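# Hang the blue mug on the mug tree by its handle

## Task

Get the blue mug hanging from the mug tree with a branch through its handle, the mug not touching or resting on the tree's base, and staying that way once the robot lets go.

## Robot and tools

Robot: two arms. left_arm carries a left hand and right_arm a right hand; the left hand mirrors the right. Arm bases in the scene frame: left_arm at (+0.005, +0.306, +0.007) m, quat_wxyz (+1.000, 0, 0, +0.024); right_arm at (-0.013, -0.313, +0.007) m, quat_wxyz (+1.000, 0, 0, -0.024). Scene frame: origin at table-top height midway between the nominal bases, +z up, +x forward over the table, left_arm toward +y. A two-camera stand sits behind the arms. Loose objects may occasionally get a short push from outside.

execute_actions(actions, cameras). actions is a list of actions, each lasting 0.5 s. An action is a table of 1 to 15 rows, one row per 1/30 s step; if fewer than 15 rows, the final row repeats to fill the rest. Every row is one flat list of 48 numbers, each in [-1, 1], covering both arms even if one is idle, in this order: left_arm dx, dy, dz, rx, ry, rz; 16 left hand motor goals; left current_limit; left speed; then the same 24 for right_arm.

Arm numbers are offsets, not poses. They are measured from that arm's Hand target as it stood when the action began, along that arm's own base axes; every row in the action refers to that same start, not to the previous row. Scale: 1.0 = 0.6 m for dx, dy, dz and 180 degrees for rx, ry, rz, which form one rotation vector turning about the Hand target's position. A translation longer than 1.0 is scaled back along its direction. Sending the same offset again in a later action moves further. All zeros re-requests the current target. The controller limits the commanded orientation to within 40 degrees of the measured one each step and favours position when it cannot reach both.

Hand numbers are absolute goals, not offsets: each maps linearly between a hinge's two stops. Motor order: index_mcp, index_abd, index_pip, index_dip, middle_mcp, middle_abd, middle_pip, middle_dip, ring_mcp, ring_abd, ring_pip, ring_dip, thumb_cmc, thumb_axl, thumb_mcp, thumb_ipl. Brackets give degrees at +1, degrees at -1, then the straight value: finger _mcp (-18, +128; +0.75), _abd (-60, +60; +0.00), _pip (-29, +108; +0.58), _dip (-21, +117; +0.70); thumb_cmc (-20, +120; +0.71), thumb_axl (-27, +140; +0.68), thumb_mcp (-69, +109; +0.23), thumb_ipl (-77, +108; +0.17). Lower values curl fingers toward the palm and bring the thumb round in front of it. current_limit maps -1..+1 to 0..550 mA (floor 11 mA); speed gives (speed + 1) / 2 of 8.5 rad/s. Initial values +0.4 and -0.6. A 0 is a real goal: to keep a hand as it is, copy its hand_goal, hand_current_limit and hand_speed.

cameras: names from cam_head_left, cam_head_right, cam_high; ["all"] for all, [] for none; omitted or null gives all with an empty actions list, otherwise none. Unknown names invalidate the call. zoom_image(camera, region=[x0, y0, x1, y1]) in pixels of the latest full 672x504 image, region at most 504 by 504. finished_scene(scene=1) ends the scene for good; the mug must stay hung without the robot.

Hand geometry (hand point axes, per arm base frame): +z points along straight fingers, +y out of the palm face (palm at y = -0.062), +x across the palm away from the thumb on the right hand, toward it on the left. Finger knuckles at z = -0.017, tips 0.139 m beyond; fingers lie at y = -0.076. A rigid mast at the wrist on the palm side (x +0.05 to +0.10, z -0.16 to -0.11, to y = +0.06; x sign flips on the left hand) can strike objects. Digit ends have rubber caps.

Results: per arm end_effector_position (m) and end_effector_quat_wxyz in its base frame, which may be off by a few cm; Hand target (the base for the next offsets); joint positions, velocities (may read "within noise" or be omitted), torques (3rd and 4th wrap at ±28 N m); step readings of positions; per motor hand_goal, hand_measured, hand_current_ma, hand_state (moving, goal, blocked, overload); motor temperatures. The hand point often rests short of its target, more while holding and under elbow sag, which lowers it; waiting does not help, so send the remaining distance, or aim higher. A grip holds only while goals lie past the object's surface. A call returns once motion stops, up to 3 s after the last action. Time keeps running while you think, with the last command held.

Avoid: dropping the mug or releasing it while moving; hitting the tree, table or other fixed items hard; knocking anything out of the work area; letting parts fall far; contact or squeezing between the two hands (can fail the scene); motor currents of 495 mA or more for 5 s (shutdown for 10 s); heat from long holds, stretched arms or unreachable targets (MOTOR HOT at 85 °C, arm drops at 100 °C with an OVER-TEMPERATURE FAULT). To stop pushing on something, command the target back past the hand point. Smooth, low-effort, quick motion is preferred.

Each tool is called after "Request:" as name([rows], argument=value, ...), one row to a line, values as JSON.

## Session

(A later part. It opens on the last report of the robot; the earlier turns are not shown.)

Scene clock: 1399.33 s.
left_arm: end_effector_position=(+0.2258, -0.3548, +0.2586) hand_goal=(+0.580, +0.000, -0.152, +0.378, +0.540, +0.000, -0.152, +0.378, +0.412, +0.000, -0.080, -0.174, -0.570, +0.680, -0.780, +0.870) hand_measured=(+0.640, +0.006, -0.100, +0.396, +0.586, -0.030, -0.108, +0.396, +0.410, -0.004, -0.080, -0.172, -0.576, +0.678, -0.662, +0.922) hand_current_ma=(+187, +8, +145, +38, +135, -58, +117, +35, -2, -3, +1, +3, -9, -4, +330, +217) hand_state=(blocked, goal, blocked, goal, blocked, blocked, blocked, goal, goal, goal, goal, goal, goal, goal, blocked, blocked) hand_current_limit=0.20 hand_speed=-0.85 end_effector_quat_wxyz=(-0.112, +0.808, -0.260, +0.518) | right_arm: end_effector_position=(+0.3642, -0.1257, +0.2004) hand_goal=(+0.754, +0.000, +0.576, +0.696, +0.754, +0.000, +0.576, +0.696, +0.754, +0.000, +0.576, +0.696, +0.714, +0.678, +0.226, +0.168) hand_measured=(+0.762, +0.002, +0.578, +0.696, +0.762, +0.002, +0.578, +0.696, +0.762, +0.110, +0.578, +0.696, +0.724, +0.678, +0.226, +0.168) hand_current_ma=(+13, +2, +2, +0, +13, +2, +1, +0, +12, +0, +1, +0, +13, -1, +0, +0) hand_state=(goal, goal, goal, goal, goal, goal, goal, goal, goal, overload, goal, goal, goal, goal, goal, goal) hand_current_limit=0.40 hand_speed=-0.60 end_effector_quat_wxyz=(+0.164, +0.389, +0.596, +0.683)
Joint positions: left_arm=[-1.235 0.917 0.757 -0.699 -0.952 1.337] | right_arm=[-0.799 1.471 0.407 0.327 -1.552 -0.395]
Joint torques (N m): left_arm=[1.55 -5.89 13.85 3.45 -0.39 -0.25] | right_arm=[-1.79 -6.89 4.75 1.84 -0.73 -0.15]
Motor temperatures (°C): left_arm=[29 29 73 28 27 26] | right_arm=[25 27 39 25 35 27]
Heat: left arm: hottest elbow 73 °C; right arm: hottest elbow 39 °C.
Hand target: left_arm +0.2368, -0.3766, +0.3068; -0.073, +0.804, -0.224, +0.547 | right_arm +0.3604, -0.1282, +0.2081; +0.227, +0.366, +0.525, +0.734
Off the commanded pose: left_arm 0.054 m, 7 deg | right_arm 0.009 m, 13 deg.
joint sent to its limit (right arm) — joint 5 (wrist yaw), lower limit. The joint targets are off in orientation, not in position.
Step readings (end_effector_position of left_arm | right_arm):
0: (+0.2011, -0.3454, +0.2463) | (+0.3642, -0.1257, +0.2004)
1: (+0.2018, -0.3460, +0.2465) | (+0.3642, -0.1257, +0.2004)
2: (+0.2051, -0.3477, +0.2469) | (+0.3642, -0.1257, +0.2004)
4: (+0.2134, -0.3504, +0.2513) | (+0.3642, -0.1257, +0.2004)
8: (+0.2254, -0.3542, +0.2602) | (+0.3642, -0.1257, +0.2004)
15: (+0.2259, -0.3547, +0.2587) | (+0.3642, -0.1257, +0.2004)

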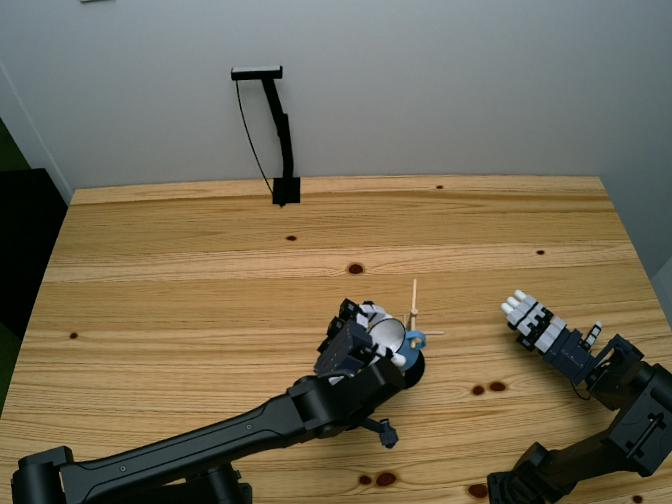

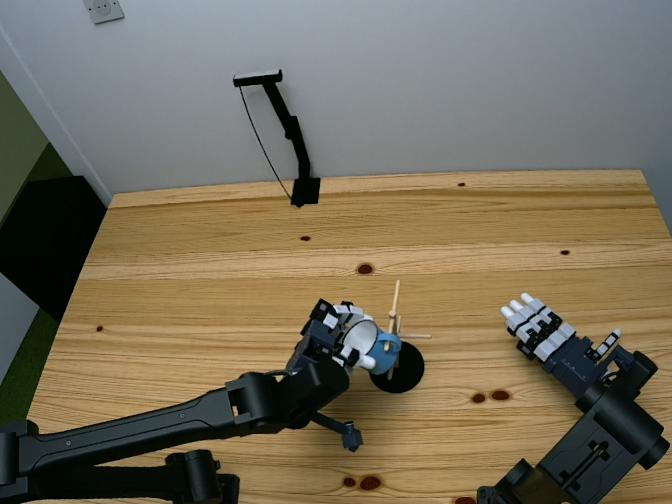

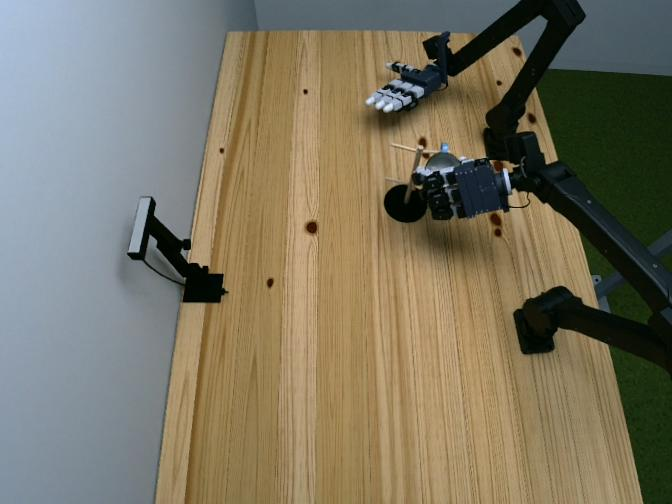

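Request:
execute_actions([
  [[0.022,-0.003,-0.012,0,0,0,0.58,0,-0.153,0.377,0.54,0,-0.153,0.377,0.411,0,-0.08,-0.174,-0.571,0.68,-0.78,0.87,0.2,-0.85,0,0,0,0,0,0,0.754,0,0.576,0.696,0.754,0,0.576,0.696,0.754,0,0.576,0.696,0.714,0.678,0.226,0.168,0.4,-0.6]],
], cameras=["cam_head_left","cam_head_right","cam_high"])

Request:
zoom_image(camera="cam_head_left", region=[350, 290, 440, 380])

Request:
zoom_image(camera="cam_high", region=[400, 120, 480, 200])

Scene clock: 1413.50 s.
left_arm: end_effector_position=(+0.2372, -0.3615, +0.2572) hand_goal=(+0.580, +0.000, -0.152, +0.378, +0.540, +0.000, -0.152, +0.378, +0.412, +0.000, -0.080, -0.174, -0.570, +0.680, -0.780, +0.870) hand_measured=(+0.640, +0.006, -0.100, +0.396, +0.586, -0.030, -0.108, +0.396, +0.410, -0.004, -0.080, -0.172, -0.578, +0.676, -0.662, +0.922) hand_current_ma=(+187, +8, +145, +38, +135, -58, +117, +35, -2, -3, +1, +3, -11, -5, +330, +217) hand_state=(blocked, goal, blocked, goal, blocked, blocked, blocked, goal, goal, goal, goal, goal, goal, goal, blocked, blocked) hand_current_limit=0.20 hand_speed=-0.85 end_effector_quat_wxyz=(-0.106, +0.808, -0.259, +0.519) | right_arm: end_effector_position=(+0.3642, -0.1257, +0.2004) hand_goal=(+0.754, +0.000, +0.576, +0.696, +0.754, +0.000, +0.576, +0.696, +0.754, +0.000, +0.576, +0.696, +0.714, +0.678, +0.226, +0.168) hand_measured=(+0.762, +0.002, +0.578, +0.696, +0.762, +0.002, +0.578, +0.696, +0.762, +0.110, +0.578, +0.696, +0.724, +0.678, +0.226, +0.168) hand_current_ma=(+13, +2, +2, +0, +13, +2, +1, +0, +12, +0, +1, +0, +13, -1, +0, +0) hand_state=(goal, goal, goal, goal, goal, goal, goal, goal, goal, overload, goal, goal, goal, goal, goal, goal) hand_current_limit=0.40 hand_speed=-0.60 end_effector_quat_wxyz=(+0.164, +0.389, +0.596, +0.683)
Joint positions: left_arm=[-1.199 0.94 0.757 -0.63 -0.922 1.383] | right_arm=[-0.799 1.471 0.407 0.327 -1.552 -0.395]
Joint torques (N m): left_arm=[2.08 -6.48 12.88 3.58 -0.34 -0.26] | right_arm=[-1.73 -7 4.67 1.84 -0.74 -0.13]
Motor temperatures (°C): left_arm=[29 29 72 28 27 26] | right_arm=[25 27 39 25 35 27]
Heat: left arm: hottest elbow 72 °C; right arm: hottest elbow 39 °C.
Hand target: left_arm +0.2499, -0.3785, +0.2996; -0.073, +0.804, -0.224, +0.547 | right_arm +0.3604, -0.1282, +0.2081; +0.227, +0.366, +0.525, +0.734
Off the commanded pose: left_arm 0.047 m, 6 deg | right_arm 0.009 m, 13 deg.
joint sent to its limit (right arm) — joint 5 (wrist yaw), lower limit. The joint targets are off in orientation, not in position.
Step readings (end_effector_position of left_arm | right_arm):
0: (+0.2258, -0.3548, +0.2586) | (+0.3642, -0.1257, +0.2004)
1: (+0.2259, -0.3558, +0.2588) | (+0.3642, -0.1257, +0.2004)
2: (+0.2287, -0.3568, +0.2591) | (+0.3642, -0.1257, +0.2004)
4: (+0.2330, -0.3593, +0.2595) | (+0.3642, -0.1257, +0.2004)
8: (+0.2374, -0.3611, +0.2576) | (+0.3642, -0.1257, +0.2004)
15: (+0.2373, -0.3615, +0.2573) | (+0.3642, -0.1257, +0.2004)

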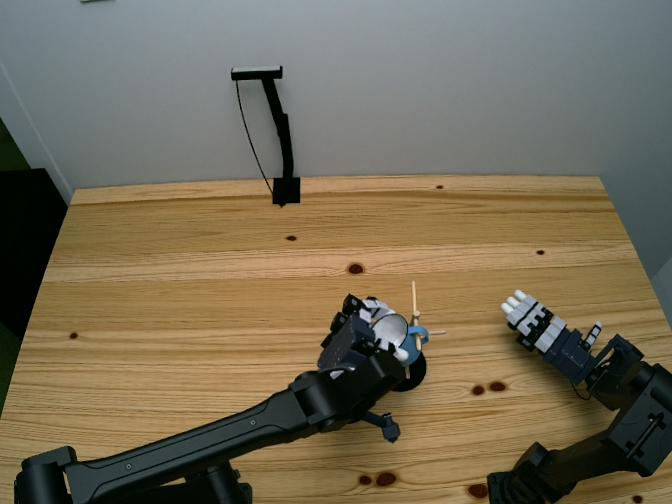

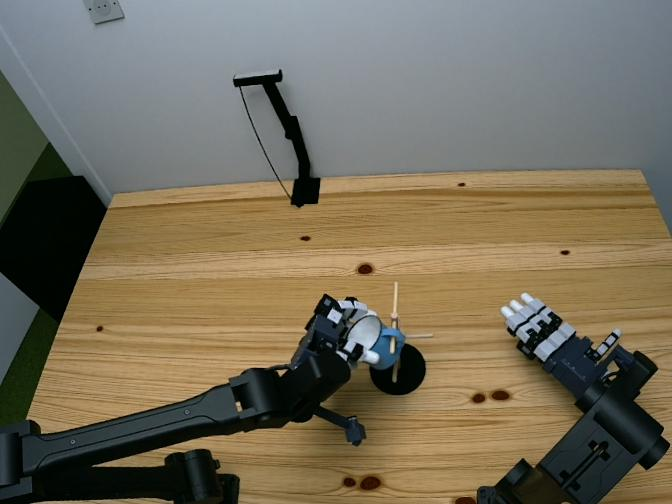

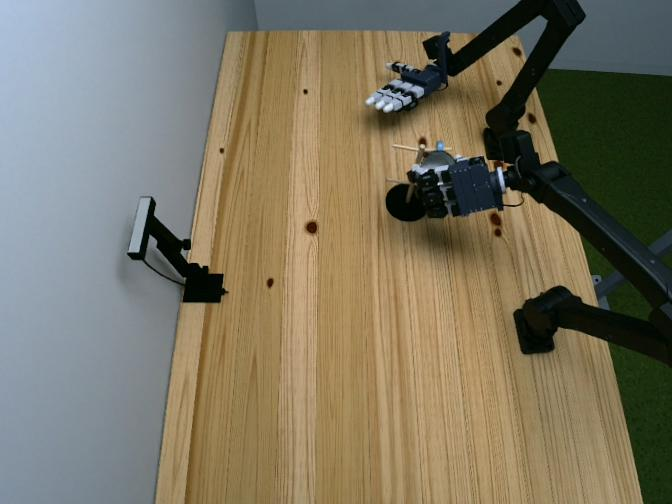

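Scaled by 5.600 from the camera's 672x504 image, which has a finer 960x720 frame.

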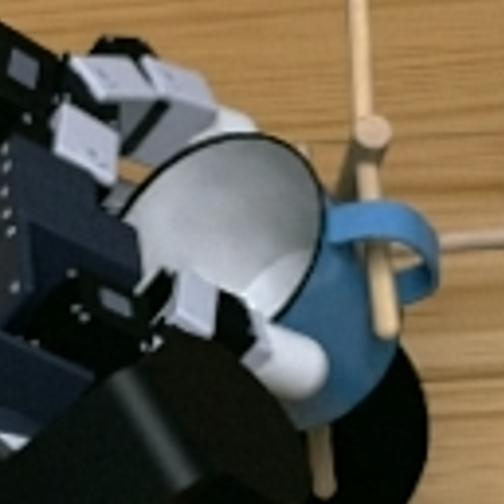

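Scaled by 6.300 from the camera's 672x504 image, which has a finer 960x720 frame.

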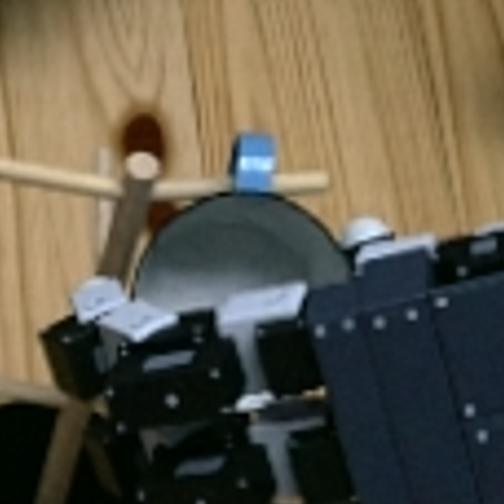

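Request:
execute_actions([
  [[0,0.006,-0.03,0,0,0,0.58,0,-0.153,0.377,0.54,0,-0.153,0.377,0.411,0,-0.08,-0.174,-0.571,0.68,-0.78,0.87,0.2,-0.85,0,0,0,0,0,0,0.754,0,0.576,0.696,0.754,0,0.576,0.696,0.754,0,0.576,0.696,0.714,0.678,0.226,0.168,0.4,-0.6]],
], cameras=["cam_head_left","cam_head_right","cam_high"])

Request:
zoom_image(camera="cam_head_left", region=[350, 290, 440, 380])

Request:
zoom_image(camera="cam_high", region=[400, 120, 480, 200])

Scene clock: 1449.37 s.
left_arm: end_effector_position=(+0.2401, -0.3644, +0.2574) hand_goal=(+0.580, +0.000, -0.152, +0.378, +0.540, +0.000, -0.152, +0.378, +0.412, +0.000, -0.080, -0.174, -0.570, +0.680, -0.780, +0.870) hand_measured=(+0.640, +0.006, -0.100, +0.396, +0.586, -0.030, -0.108, +0.396, +0.410, -0.004, -0.080, -0.172, -0.578, +0.676, -0.662, +0.922) hand_current_ma=(+187, +8, +145, +38, +135, -58, +117, +35, -2, -3, +1, +3, -11, -5, +330, +217) hand_state=(blocked, goal, blocked, goal, blocked, blocked, blocked, goal, goal, goal, goal, goal, goal, goal, blocked, blocked) hand_current_limit=0.20 hand_speed=-0.85 end_effector_quat_wxyz=(-0.098, +0.806, -0.254, +0.526) | right_arm: end_effector_position=(+0.3642, -0.1257, +0.2004) hand_goal=(+0.754, +0.000, +0.576, +0.696, +0.754, +0.000, +0.576, +0.696, +0.754, +0.000, +0.576, +0.696, +0.714, +0.678, +0.226, +0.168) hand_measured=(+0.762, +0.002, +0.578, +0.696, +0.762, +0.002, +0.578, +0.696, +0.762, +0.110, +0.578, +0.696, +0.724, +0.678, +0.226, +0.168) hand_current_ma=(+13, +2, +2, +0, +13, +2, +1, +0, +12, +0, +1, +0, +13, -1, +0, +0) hand_state=(goal, goal, goal, goal, goal, goal, goal, goal, goal, overload, goal, goal, goal, goal, goal, goal) hand_current_limit=0.40 hand_speed=-0.60 end_effector_quat_wxyz=(+0.164, +0.389, +0.596, +0.683)
Joint positions: left_arm=[-1.194 0.942 0.745 -0.584 -0.919 1.392] | right_arm=[-0.799 1.471 0.407 0.327 -1.552 -0.395]
Joint torques (N m): left_arm=[2.02 -6.3 10.44 3.9 -0.3 -0.31] | right_arm=[-1.79 -6.77 4.67 1.88 -0.73 -0.14]
Motor temperatures (°C): left_arm=[29 29 70 29 26 25] | right_arm=[25 27 39 25 35 27]
Heat: left arm: hottest elbow 70 °C; right arm: hottest elbow 39 °C.
Hand target: left_arm +0.2499, -0.3749, +0.2817; -0.073, +0.804, -0.224, +0.547 | right_arm +0.3604, -0.1282, +0.2081; +0.227, +0.366, +0.525, +0.734
Off the commanded pose: left_arm 0.028 m, 5 deg | right_arm 0.009 m, 13 deg.
joint sent to its limit (right arm) — joint 5 (wrist yaw), lower limit. The joint targets are off in orientation, not in position.
Step readings (end_effector_position of left_arm | right_arm):
0: (+0.2372, -0.3615, +0.2572) | (+0.3642, -0.1257, +0.2004)
1: (+0.2375, -0.3618, +0.2573) | (+0.3642, -0.1257, +0.2004)
2: (+0.2384, -0.3630, +0.2583) | (+0.3642, -0.1257, +0.2004)
4: (+0.2394, -0.3639, +0.2583) | (+0.3642, -0.1257, +0.2004)
8: (+0.2401, -0.3643, +0.2574) | (+0.3642, -0.1257, +0.2004)
15: (+0.2401, -0.3644, +0.2574) | (+0.3642, -0.1257, +0.2004)

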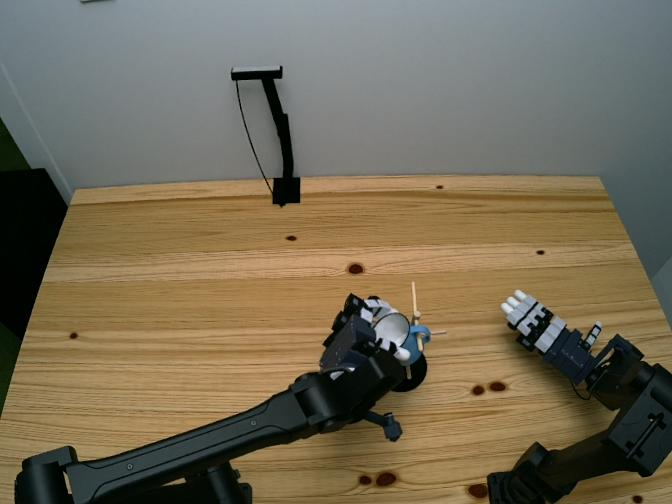

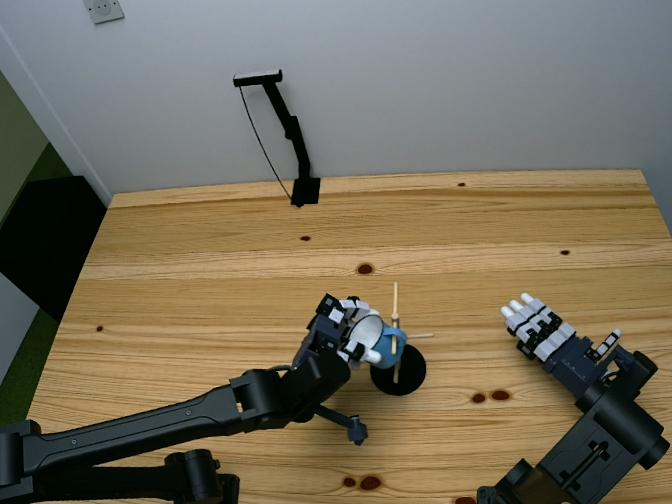

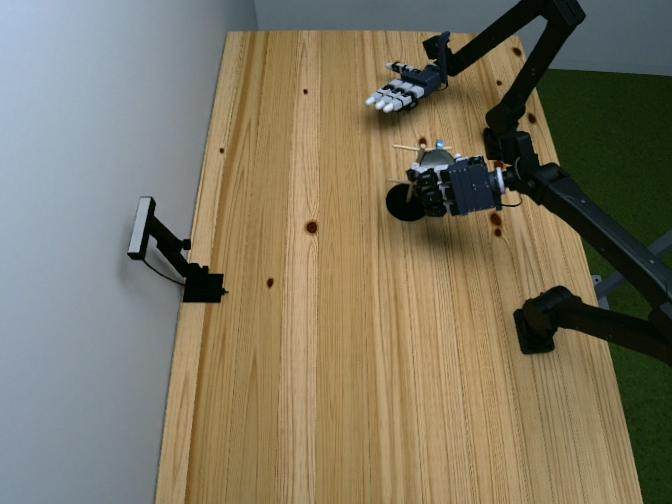

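Scaled by 5.600 from the camera's 672x504 image, which has a finer 960x720 frame.

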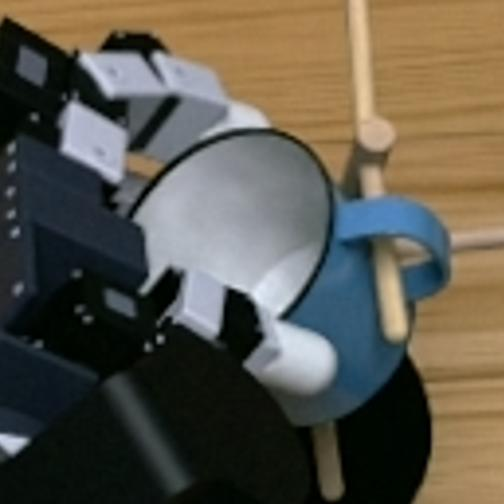

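Scaled by 6.300 from the camera's 672x504 image, which has a finer 960x720 frame.

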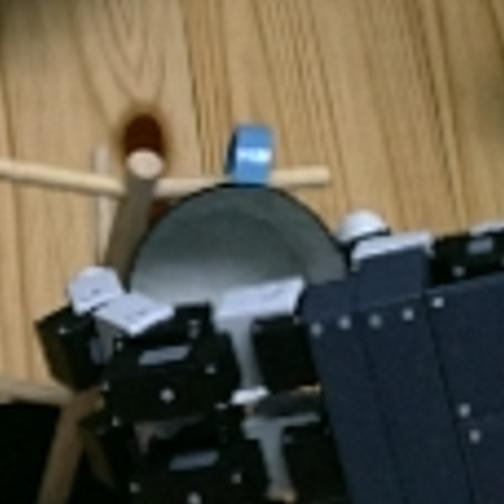

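Request:
execute_actions([
  [[0,0,-0.033,0,0,0,0.58,0,-0.153,0.377,0.54,0,-0.153,0.377,0.411,0,-0.08,-0.174,-0.571,0.68,-0.78,0.87,0.2,-0.85,0,0,0,0,0,0,0.754,0,0.576,0.696,0.754,0,0.576,0.696,0.754,0,0.576,0.696,0.714,0.678,0.226,0.168,0.4,-0.6]],
], cameras=["all"])

Scene clock: 1468.80 s.
left_arm: end_effector_position=(+0.2420, -0.3676, +0.2546) hand_goal=(+0.580, +0.000, -0.152, +0.378, +0.540, +0.000, -0.152, +0.378, +0.412, +0.000, -0.080, -0.174, -0.570, +0.680, -0.780, +0.870) hand_measured=(+0.640, +0.008, -0.100, +0.396, +0.588, -0.030, -0.112, +0.390, +0.410, -0.004, -0.080, -0.172, -0.574, +0.678, -0.662, +0.922) hand_current_ma=(+187, +9, +145, +38, +146, -58, +104, +22, -2, -3, +1, +3, -6, -3, +330, +217) hand_state=(blocked, goal, blocked, goal, blocked, blocked, blocked, goal, goal, goal, goal, goal, goal, goal, blocked, blocked) hand_current_limit=0.20 hand_speed=-0.85 end_effector_quat_wxyz=(-0.086, +0.804, -0.242, +0.537) | right_arm: end_effector_position=(+0.3642, -0.1257, +0.2004) hand_goal=(+0.754, +0.000, +0.576, +0.696, +0.754, +0.000, +0.576, +0.696, +0.754, +0.000, +0.576, +0.696, +0.714, +0.678, +0.226, +0.168) hand_measured=(+0.762, +0.002, +0.578, +0.696, +0.762, +0.002, +0.578, +0.696, +0.762, +0.110, +0.578, +0.696, +0.724, +0.678, +0.226, +0.168) hand_current_ma=(+13, +2, +2, +0, +13, +2, +1, +0, +12, +0, +1, +0, +13, -1, +0, +0) hand_state=(goal, goal, goal, goal, goal, goal, goal, goal, goal, overload, goal, goal, goal, goal, goal, goal) hand_current_limit=0.40 hand_speed=-0.60 end_effector_quat_wxyz=(+0.164, +0.389, +0.596, +0.683)
Joint positions: left_arm=[-1.193 0.944 0.715 -0.512 -0.92 1.392] | right_arm=[-0.799 1.471 0.407 0.327 -1.552 -0.395]
Joint torques (N m): left_arm=[2.02 -5.01 9.33 3.55 -0.2 -0.3] | right_arm=[-1.67 -6.83 4.72 1.91 -0.71 -0.13]
Motor temperatures (°C): left_arm=[29 29 71 29 26 25] | right_arm=[25 27 39 25 35 27]
Heat: left arm: hottest elbow 71 °C; right arm: hottest elbow 39 °C.
Hand target: left_arm +0.2500, -0.3748, +0.2619; -0.073, +0.804, -0.223, +0.547 | right_arm +0.3604, -0.1282, +0.2081; +0.227, +0.366, +0.525, +0.734
Off the commanded pose: left_arm 0.013 m, 3 deg | right_arm 0.009 m, 13 deg.
joint sent to its limit (right arm) — joint 5 (wrist yaw), lower limit. The joint targets are off in orientation, not in position.
Step readings (end_effector_position of left_arm | right_arm):
0: (+0.2401, -0.3644, +0.2574) | (+0.3642, -0.1257, +0.2004)
1: (+0.2402, -0.3648, +0.2565) | (+0.3642, -0.1257, +0.2004)
2: (+0.2405, -0.3657, +0.2553) | (+0.3642, -0.1257, +0.2004)
4: (+0.2413, -0.3668, +0.2545) | (+0.3642, -0.1257, +0.2004)
8: (+0.2417, -0.3675, +0.2544) | (+0.3642, -0.1257, +0.2004)
15: (+0.2420, -0.3676, +0.2546) | (+0.3642, -0.1257, +0.2004)

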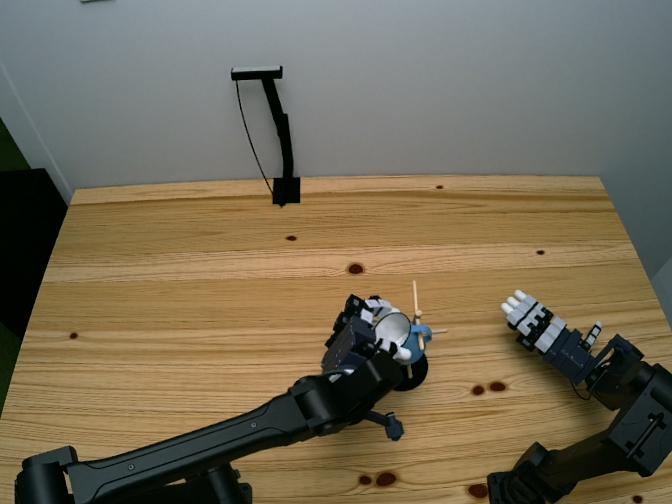

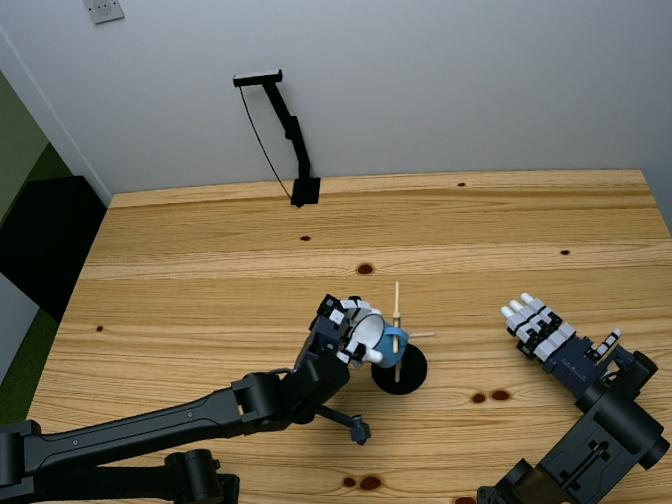

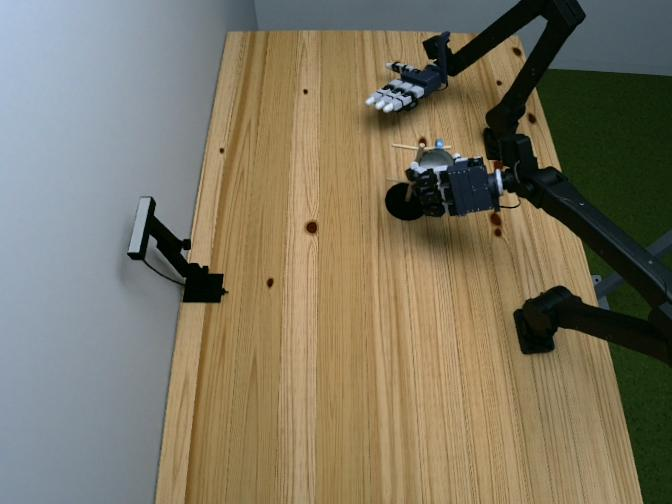

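Request:
zoom_image(camera="cam_head_left", region=[350, 270, 450, 400])

Request:
zoom_image(camera="cam_head_right", region=[330, 270, 450, 400])

Request:
zoom_image(camera="cam_high", region=[370, 120, 500, 230])

Scaled by 3.877 from the camera's 672x504 image, which has a finer 960x720 frame.

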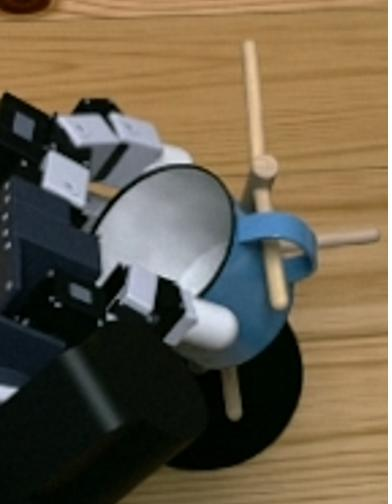

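Scaled by 3.877 from the camera's 672x504 image, which has a finer 960x720 frame.

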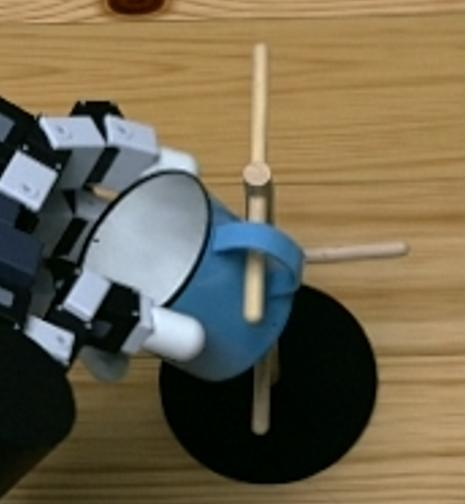

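Scaled by 3.877 from the camera's 672x504 image, which has a finer 960x720 frame.

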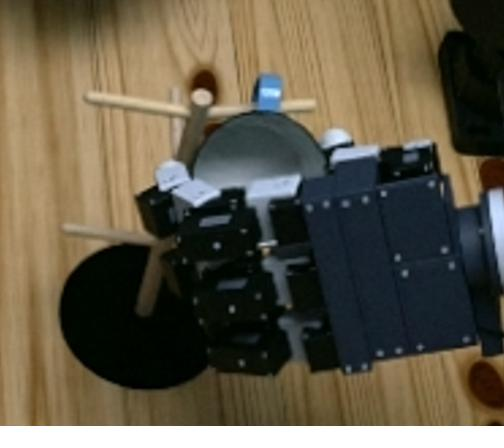

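Request:
execute_actions([
  [[0,0,-0.02,0,0,0,0.58,0,-0.153,0.377,0.54,0,-0.153,0.377,0.411,0,-0.08,-0.174,-0.571,0.68,-0.78,0.87,0.2,-0.85,0,0,0,0,0,0,0.754,0,0.576,0.696,0.754,0,0.576,0.696,0.754,0,0.576,0.696,0.714,0.678,0.226,0.168,0.4,-0.6]],
], cameras=["all"])

Request:
zoom_image(camera="cam_head_left", region=[350, 270, 450, 400])

Request:
zoom_image(camera="cam_high", region=[370, 120, 500, 230])

Scene clock: 1480.33 s.
left_arm: end_effector_position=(+0.2428, -0.3690, +0.2526) hand_goal=(+0.580, +0.000, -0.152, +0.378, +0.540, +0.000, -0.152, +0.378, +0.412, +0.000, -0.080, -0.174, -0.570, +0.680, -0.780, +0.870) hand_measured=(+0.640, +0.008, -0.100, +0.396, +0.590, -0.026, -0.112, +0.390, +0.410, -0.004, -0.080, -0.172, -0.572, +0.680, -0.662, +0.922) hand_current_ma=(+187, +11, +145, +38, +147, -51, +101, +20, -2, -3, +1, +3, -2, -1, +330, +217) hand_state=(blocked, goal, blocked, goal, blocked, blocked, blocked, goal, goal, goal, goal, goal, goal, goal, blocked, blocked) hand_current_limit=0.20 hand_speed=-0.85 end_effector_quat_wxyz=(-0.078, +0.802, -0.235, +0.544) | right_arm: end_effector_position=(+0.3642, -0.1257, +0.2004) hand_goal=(+0.754, +0.000, +0.576, +0.696, +0.754, +0.000, +0.576, +0.696, +0.754, +0.000, +0.576, +0.696, +0.714, +0.678, +0.226, +0.168) hand_measured=(+0.762, +0.002, +0.578, +0.696, +0.762, +0.002, +0.578, +0.696, +0.762, +0.110, +0.578, +0.696, +0.724, +0.678, +0.226, +0.168) hand_current_ma=(+13, +2, +2, +0, +13, +2, +1, +0, +12, +0, +1, +0, +13, -1, +0, +0) hand_state=(goal, goal, goal, goal, goal, goal, goal, goal, goal, overload, goal, goal, goal, goal, goal, goal) hand_current_limit=0.40 hand_speed=-0.60 end_effector_quat_wxyz=(+0.164, +0.389, +0.596, +0.683)
Joint positions: left_arm=[-1.193 0.944 0.696 -0.468 -0.922 1.392] | right_arm=[-0.799 1.471 0.407 0.327 -1.552 -0.395]
Joint torques (N m): left_arm=[2.02 -4.13 8.73 3.25 -0.14 -0.31] | right_arm=[-1.73 -6.71 4.75 1.87 -0.73 -0.15]
Motor temperatures (°C): left_arm=[29 29 70 29 26 25] | right_arm=[25 27 39 25 35 27]
Heat: left arm: hottest elbow 70 °C; right arm: hottest elbow 39 °C.
Hand target: left_arm +0.2500, -0.3748, +0.2497; -0.073, +0.804, -0.224, +0.547 | right_arm +0.3604, -0.1282, +0.2081; +0.227, +0.366, +0.525, +0.734
Off the commanded pose: left_arm 0.010 m, 1 deg | right_arm 0.009 m, 13 deg.
joint sent to its limit (right arm) — joint 5 (wrist yaw), lower limit. The joint targets are off in orientation, not in position.
Step readings (end_effector_position of left_arm | right_arm):
0: (+0.2420, -0.3676, +0.2546) | (+0.3642, -0.1257, +0.2004)
1: (+0.2420, -0.3678, +0.2540) | (+0.3642, -0.1257, +0.2004)
2: (+0.2421, -0.3681, +0.2532) | (+0.3642, -0.1257, +0.2004)
4: (+0.2426, -0.3686, +0.2528) | (+0.3642, -0.1257, +0.2004)
8: (+0.2428, -0.3691, +0.2529) | (+0.3642, -0.1257, +0.2004)
15: (+0.2428, -0.3690, +0.2526) | (+0.3642, -0.1257, +0.2004)

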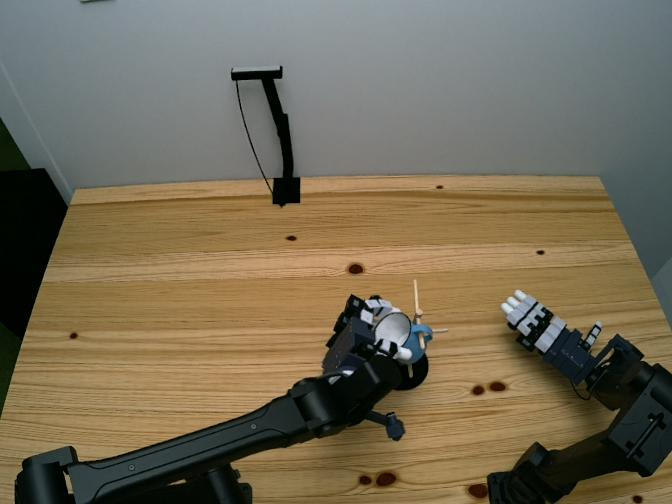

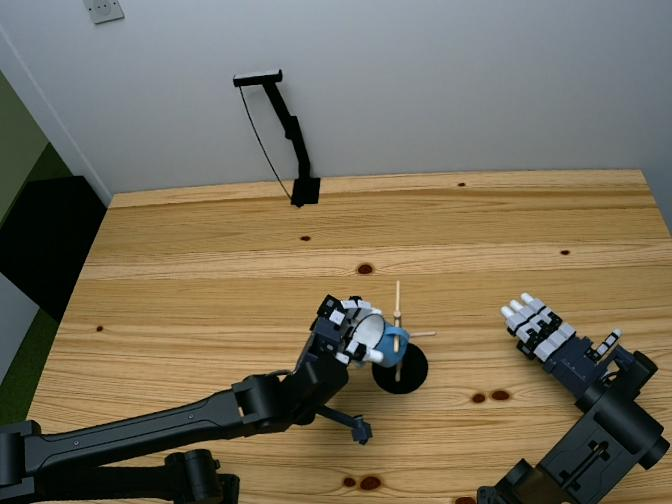

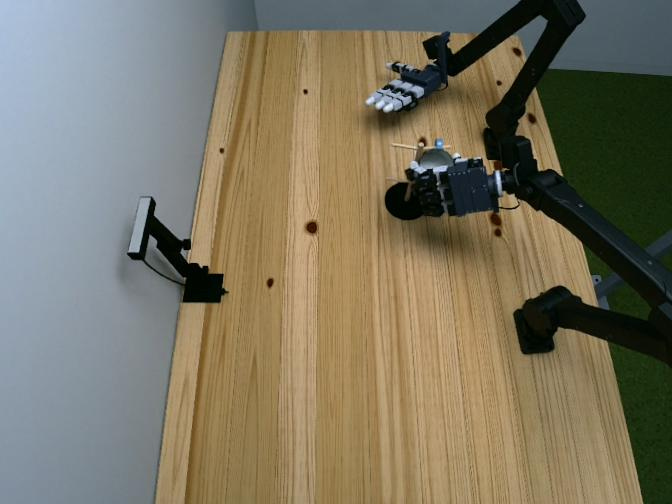

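Scaled by 3.877 from the camera's 672x504 image, which has a finer 960x720 frame.

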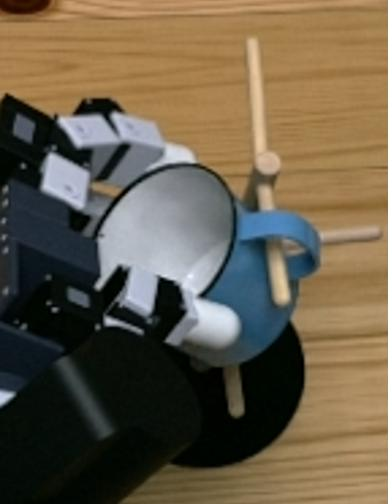

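Scaled by 3.877 from the camera's 672x504 image, which has a finer 960x720 frame.

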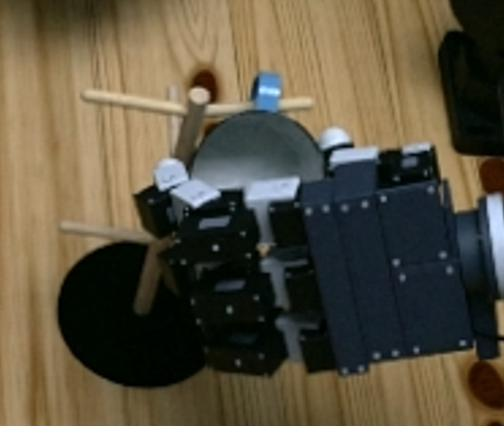

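Request:
execute_actions([
  [[0,0.025,-0.025,0,0,0,0.58,0,-0.153,0.377,0.54,0,-0.153,0.377,0.411,0,-0.08,-0.174,-0.571,0.68,-0.78,0.87,0.2,-0.85,0,0,0,0,0,0,0.754,0,0.576,0.696,0.754,0,0.576,0.696,0.754,0,0.576,0.696,0.714,0.678,0.226,0.168,0.4,-0.6]],
], cameras=["all"])

Request:
zoom_image(camera="cam_head_left", region=[350, 270, 450, 400])

Request:
zoom_image(camera="cam_high", region=[370, 120, 500, 230])

Scene clock: 1490.73 s.
left_arm: end_effector_position=(+0.2436, -0.3646, +0.2499) hand_goal=(+0.580, +0.000, -0.152, +0.378, +0.540, +0.000, -0.152, +0.378, +0.412, +0.000, -0.080, -0.174, -0.570, +0.680, -0.780, +0.870) hand_measured=(+0.638, +0.010, -0.100, +0.396, +0.590, -0.002, -0.116, +0.390, +0.410, -0.004, -0.080, -0.172, -0.562, +0.686, -0.662, +0.922) hand_current_ma=(+185, +15, +145, +38, +148, -2, +88, +20, -2, -3, +1, +3, +11, +10, +330, +217) hand_state=(blocked, goal, blocked, goal, blocked, goal, blocked, goal, goal, goal, goal, goal, goal, goal, blocked, blocked) hand_current_limit=0.20 hand_speed=-0.85 end_effector_quat_wxyz=(-0.057, +0.802, -0.218, +0.553) | right_arm: end_effector_position=(+0.3642, -0.1257, +0.2004) hand_goal=(+0.754, +0.000, +0.576, +0.696, +0.754, +0.000, +0.576, +0.696, +0.754, +0.000, +0.576, +0.696, +0.714, +0.678, +0.226, +0.168) hand_measured=(+0.762, +0.002, +0.578, +0.696, +0.762, +0.002, +0.578, +0.696, +0.762, +0.110, +0.578, +0.696, +0.724, +0.678, +0.226, +0.168) hand_current_ma=(+13, +2, +2, +0, +13, +2, +1, +0, +12, +0, +1, +0, +13, -1, +0, +0) hand_state=(goal, goal, goal, goal, goal, goal, goal, goal, goal, overload, goal, goal, goal, goal, goal, goal) hand_current_limit=0.40 hand_speed=-0.60 end_effector_quat_wxyz=(+0.164, +0.389, +0.596, +0.683)
Joint positions: left_arm=[-1.182 0.922 0.651 -0.399 -0.906 1.382] | right_arm=[-0.799 1.471 0.407 0.327 -1.552 -0.395]
Joint torques (N m): left_arm=[2.84 -4.72 7.54 2.32 -0.08 -0.08] | right_arm=[-1.85 -6.71 4.7 1.85 -0.73 -0.13]
Motor temperatures (°C): left_arm=[29 29 67 29 26 25] | right_arm=[25 27 39 25 35 27]
Heat: left arm: hottest elbow 67 °C; right arm: hottest elbow 39 °C.
Hand target: left_arm +0.2500, -0.3599, +0.2348; -0.073, +0.804, -0.224, +0.547 | right_arm +0.3604, -0.1282, +0.2081; +0.227, +0.366, +0.525, +0.734
Off the commanded pose: left_arm 0.017 m, 2 deg | right_arm 0.009 m, 13 deg.
joint sent to its limit (right arm) — joint 5 (wrist yaw), lower limit. The joint targets are off in orientation, not in position.
Step readings (end_effector_position of left_arm | right_arm):
0: (+0.2428, -0.3690, +0.2526) | (+0.3642, -0.1257, +0.2004)
1: (+0.2432, -0.3683, +0.2512) | (+0.3642, -0.1257, +0.2004)
2: (+0.2441, -0.3673, +0.2504) | (+0.3642, -0.1257, +0.2004)
4: (+0.2436, -0.3652, +0.2501) | (+0.3642, -0.1257, +0.2004)
8: (+0.2436, -0.3646, +0.2499) | (+0.3642, -0.1257, +0.2004)
15: (+0.2436, -0.3646, +0.2499) | (+0.3642, -0.1257, +0.2004)

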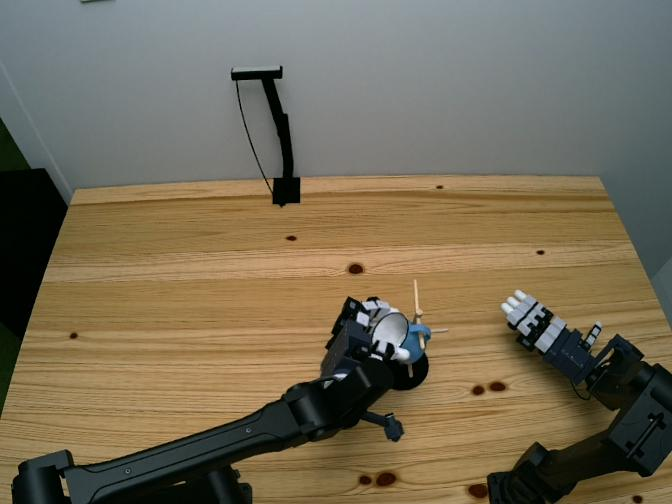

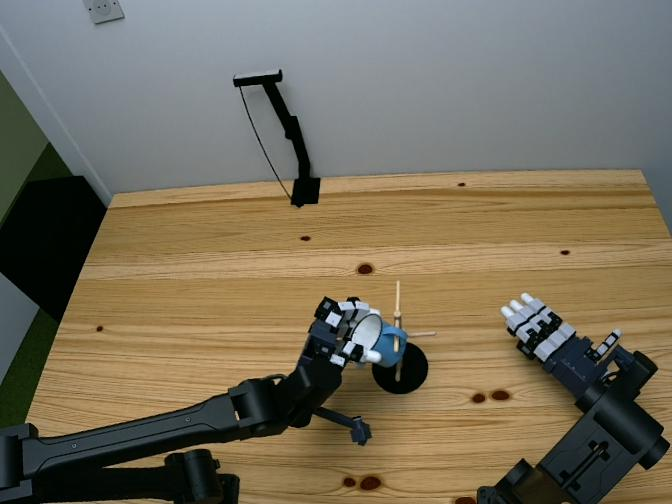

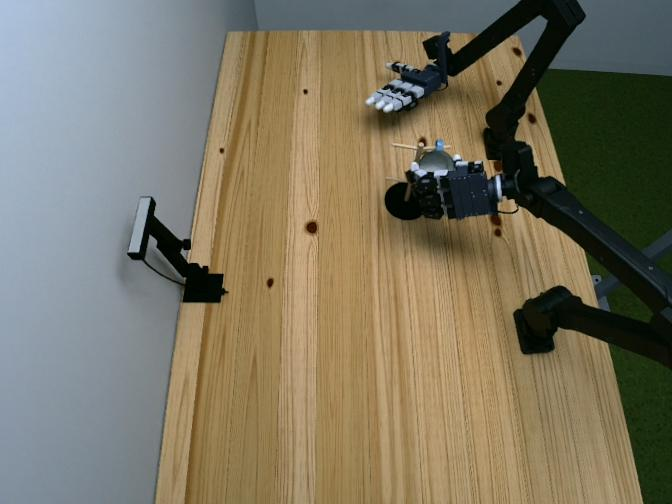

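Scaled by 3.877 from the camera's 672x504 image, which has a finer 960x720 frame.

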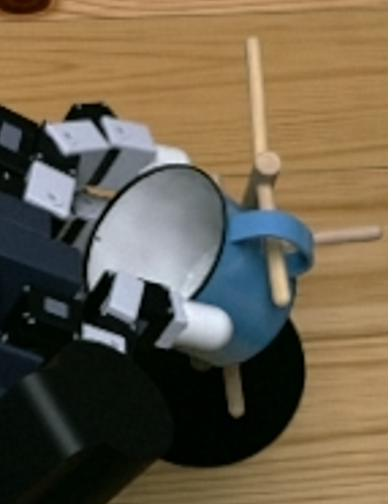

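Scaled by 3.877 from the camera's 672x504 image, which has a finer 960x720 frame.

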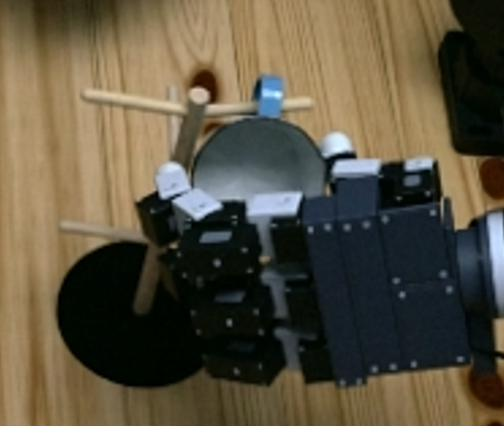

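Request:
execute_actions([
  [[0,0.01,-0.03,0,0,0,0.58,0,-0.153,0.377,0.54,0,-0.153,0.377,0.411,0,-0.08,-0.174,-0.571,0.68,-0.78,0.87,0.2,-0.85,0,0,0,0,0,0,0.754,0,0.576,0.696,0.754,0,0.576,0.696,0.754,0,0.576,0.696,0.714,0.678,0.226,0.168,0.4,-0.6]],
], cameras=["all"])

Request:
zoom_image(camera="cam_head_left", region=[350, 270, 450, 400])

Request:
zoom_image(camera="cam_high", region=[370, 120, 500, 230])

Scene clock: 1498.03 s.
left_arm: end_effector_position=(+0.2436, -0.3620, +0.2474) hand_goal=(+0.580, +0.000, -0.152, +0.378, +0.540, +0.000, -0.152, +0.378, +0.412, +0.000, -0.080, -0.174, -0.570, +0.680, -0.780, +0.870) hand_measured=(+0.638, +0.010, -0.100, +0.396, +0.590, +0.010, -0.118, +0.388, +0.410, -0.004, -0.080, -0.172, -0.558, +0.690, -0.662, +0.922) hand_current_ma=(+185, +15, +145, +38, +148, +13, +84, +16, -2, -3, +1, +3, +23, +20, +330, +217) hand_state=(blocked, goal, blocked, goal, blocked, goal, blocked, goal, goal, goal, goal, goal, goal, goal, blocked, blocked) hand_current_limit=0.20 hand_speed=-0.85 end_effector_quat_wxyz=(-0.042, +0.800, -0.206, +0.562) | right_arm: end_effector_position=(+0.3642, -0.1257, +0.2004) hand_goal=(+0.754, +0.000, +0.576, +0.696, +0.754, +0.000, +0.576, +0.696, +0.754, +0.000, +0.576, +0.696, +0.714, +0.678, +0.226, +0.168) hand_measured=(+0.762, +0.002, +0.578, +0.696, +0.762, +0.002, +0.578, +0.696, +0.762, +0.110, +0.578, +0.696, +0.724, +0.678, +0.226, +0.168) hand_current_ma=(+13, +2, +2, +0, +13, +2, +1, +0, +12, +0, +1, +0, +13, -1, +0, +0) hand_state=(goal, goal, goal, goal, goal, goal, goal, goal, goal, overload, goal, goal, goal, goal, goal, goal) hand_current_limit=0.40 hand_speed=-0.60 end_effector_quat_wxyz=(+0.164, +0.389, +0.596, +0.683)
Joint positions: left_arm=[-1.178 0.908 0.612 -0.331 -0.9 1.38] | right_arm=[-0.799 1.471 0.407 0.327 -1.552 -0.395]
Joint torques (N m): left_arm=[3.08 -3.49 6.69 1.77 -0.02 0.03] | right_arm=[-1.67 -6.71 4.74 1.89 -0.74 -0.15]
Motor temperatures (°C): left_arm=[29 29 65 28 26 25] | right_arm=[25 27 39 25 35 27]
Heat: left arm: hottest elbow 65 °C; right arm: hottest elbow 39 °C.
Hand target: left_arm +0.2499, -0.3538, +0.2167; -0.073, +0.804, -0.224, +0.547 | right_arm +0.3604, -0.1282, +0.2081; +0.227, +0.366, +0.525, +0.734
Off the commanded pose: left_arm 0.032 m, 4 deg | right_arm 0.009 m, 13 deg.
joint sent to its limit (right arm) — joint 5 (wrist yaw), lower limit. The joint targets are off in orientation, not in position.
Step readings (end_effector_position of left_arm | right_arm):
0: (+0.2436, -0.3646, +0.2499) | (+0.3642, -0.1257, +0.2004)
1: (+0.2436, -0.3644, +0.2489) | (+0.3642, -0.1257, +0.2004)
2: (+0.2443, -0.3637, +0.2484) | (+0.3642, -0.1257, +0.2004)
4: (+0.2439, -0.3626, +0.2475) | (+0.3642, -0.1257, +0.2004)
8: (+0.2436, -0.3621, +0.2476) | (+0.3642, -0.1257, +0.2004)
15: (+0.2436, -0.3620, +0.2474) | (+0.3642, -0.1257, +0.2004)

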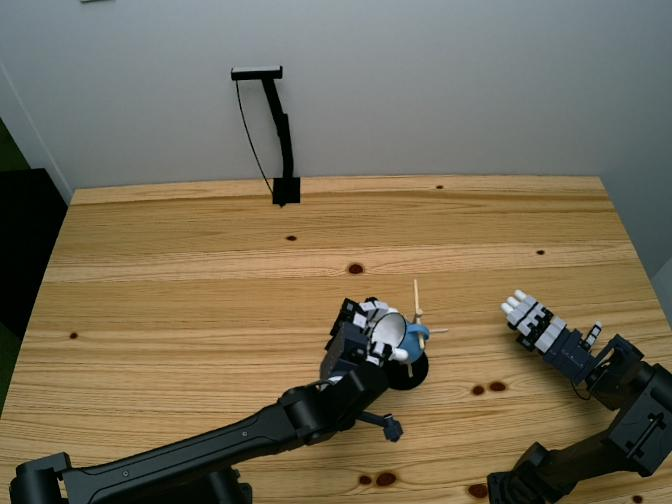

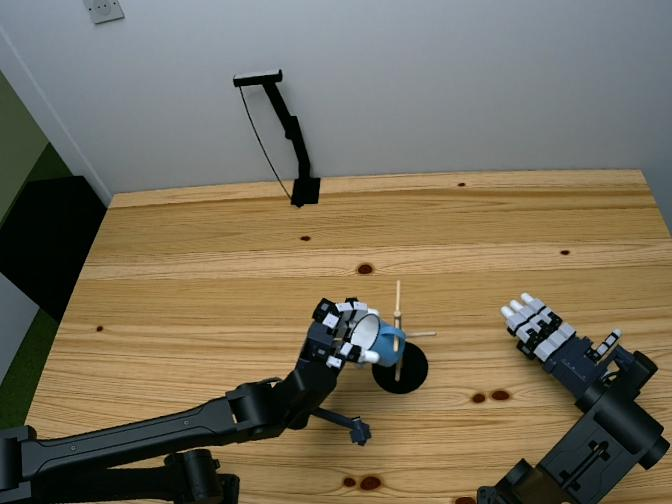

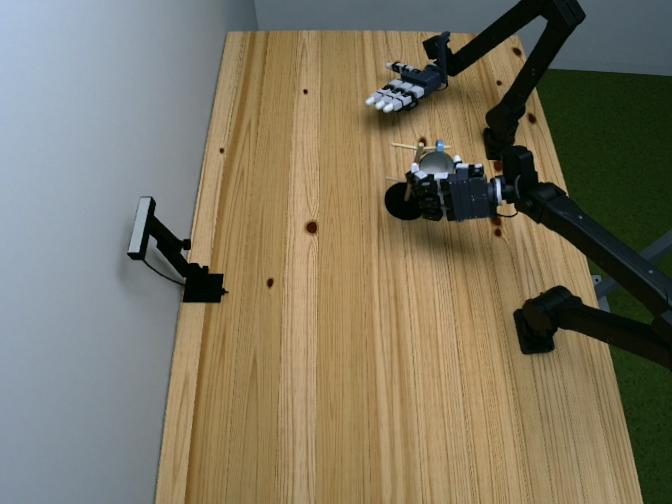

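Scaled by 3.877 from the camera's 672x504 image, which has a finer 960x720 frame.

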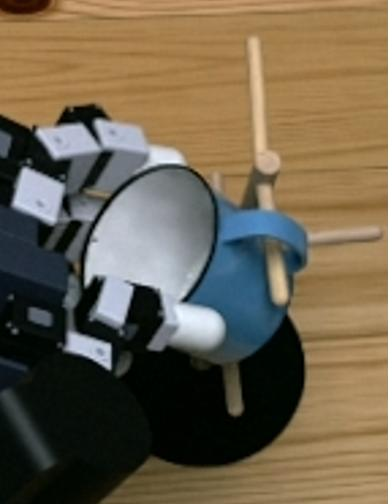

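Scaled by 3.877 from the camera's 672x504 image, which has a finer 960x720 frame.

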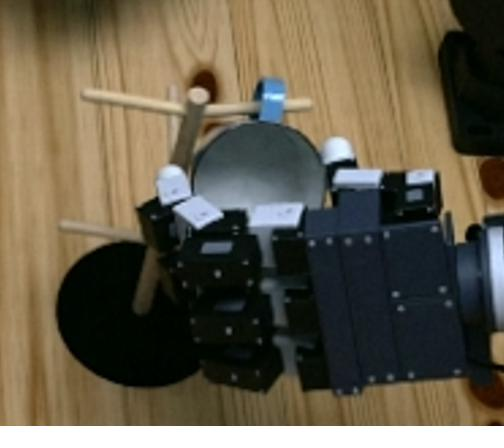

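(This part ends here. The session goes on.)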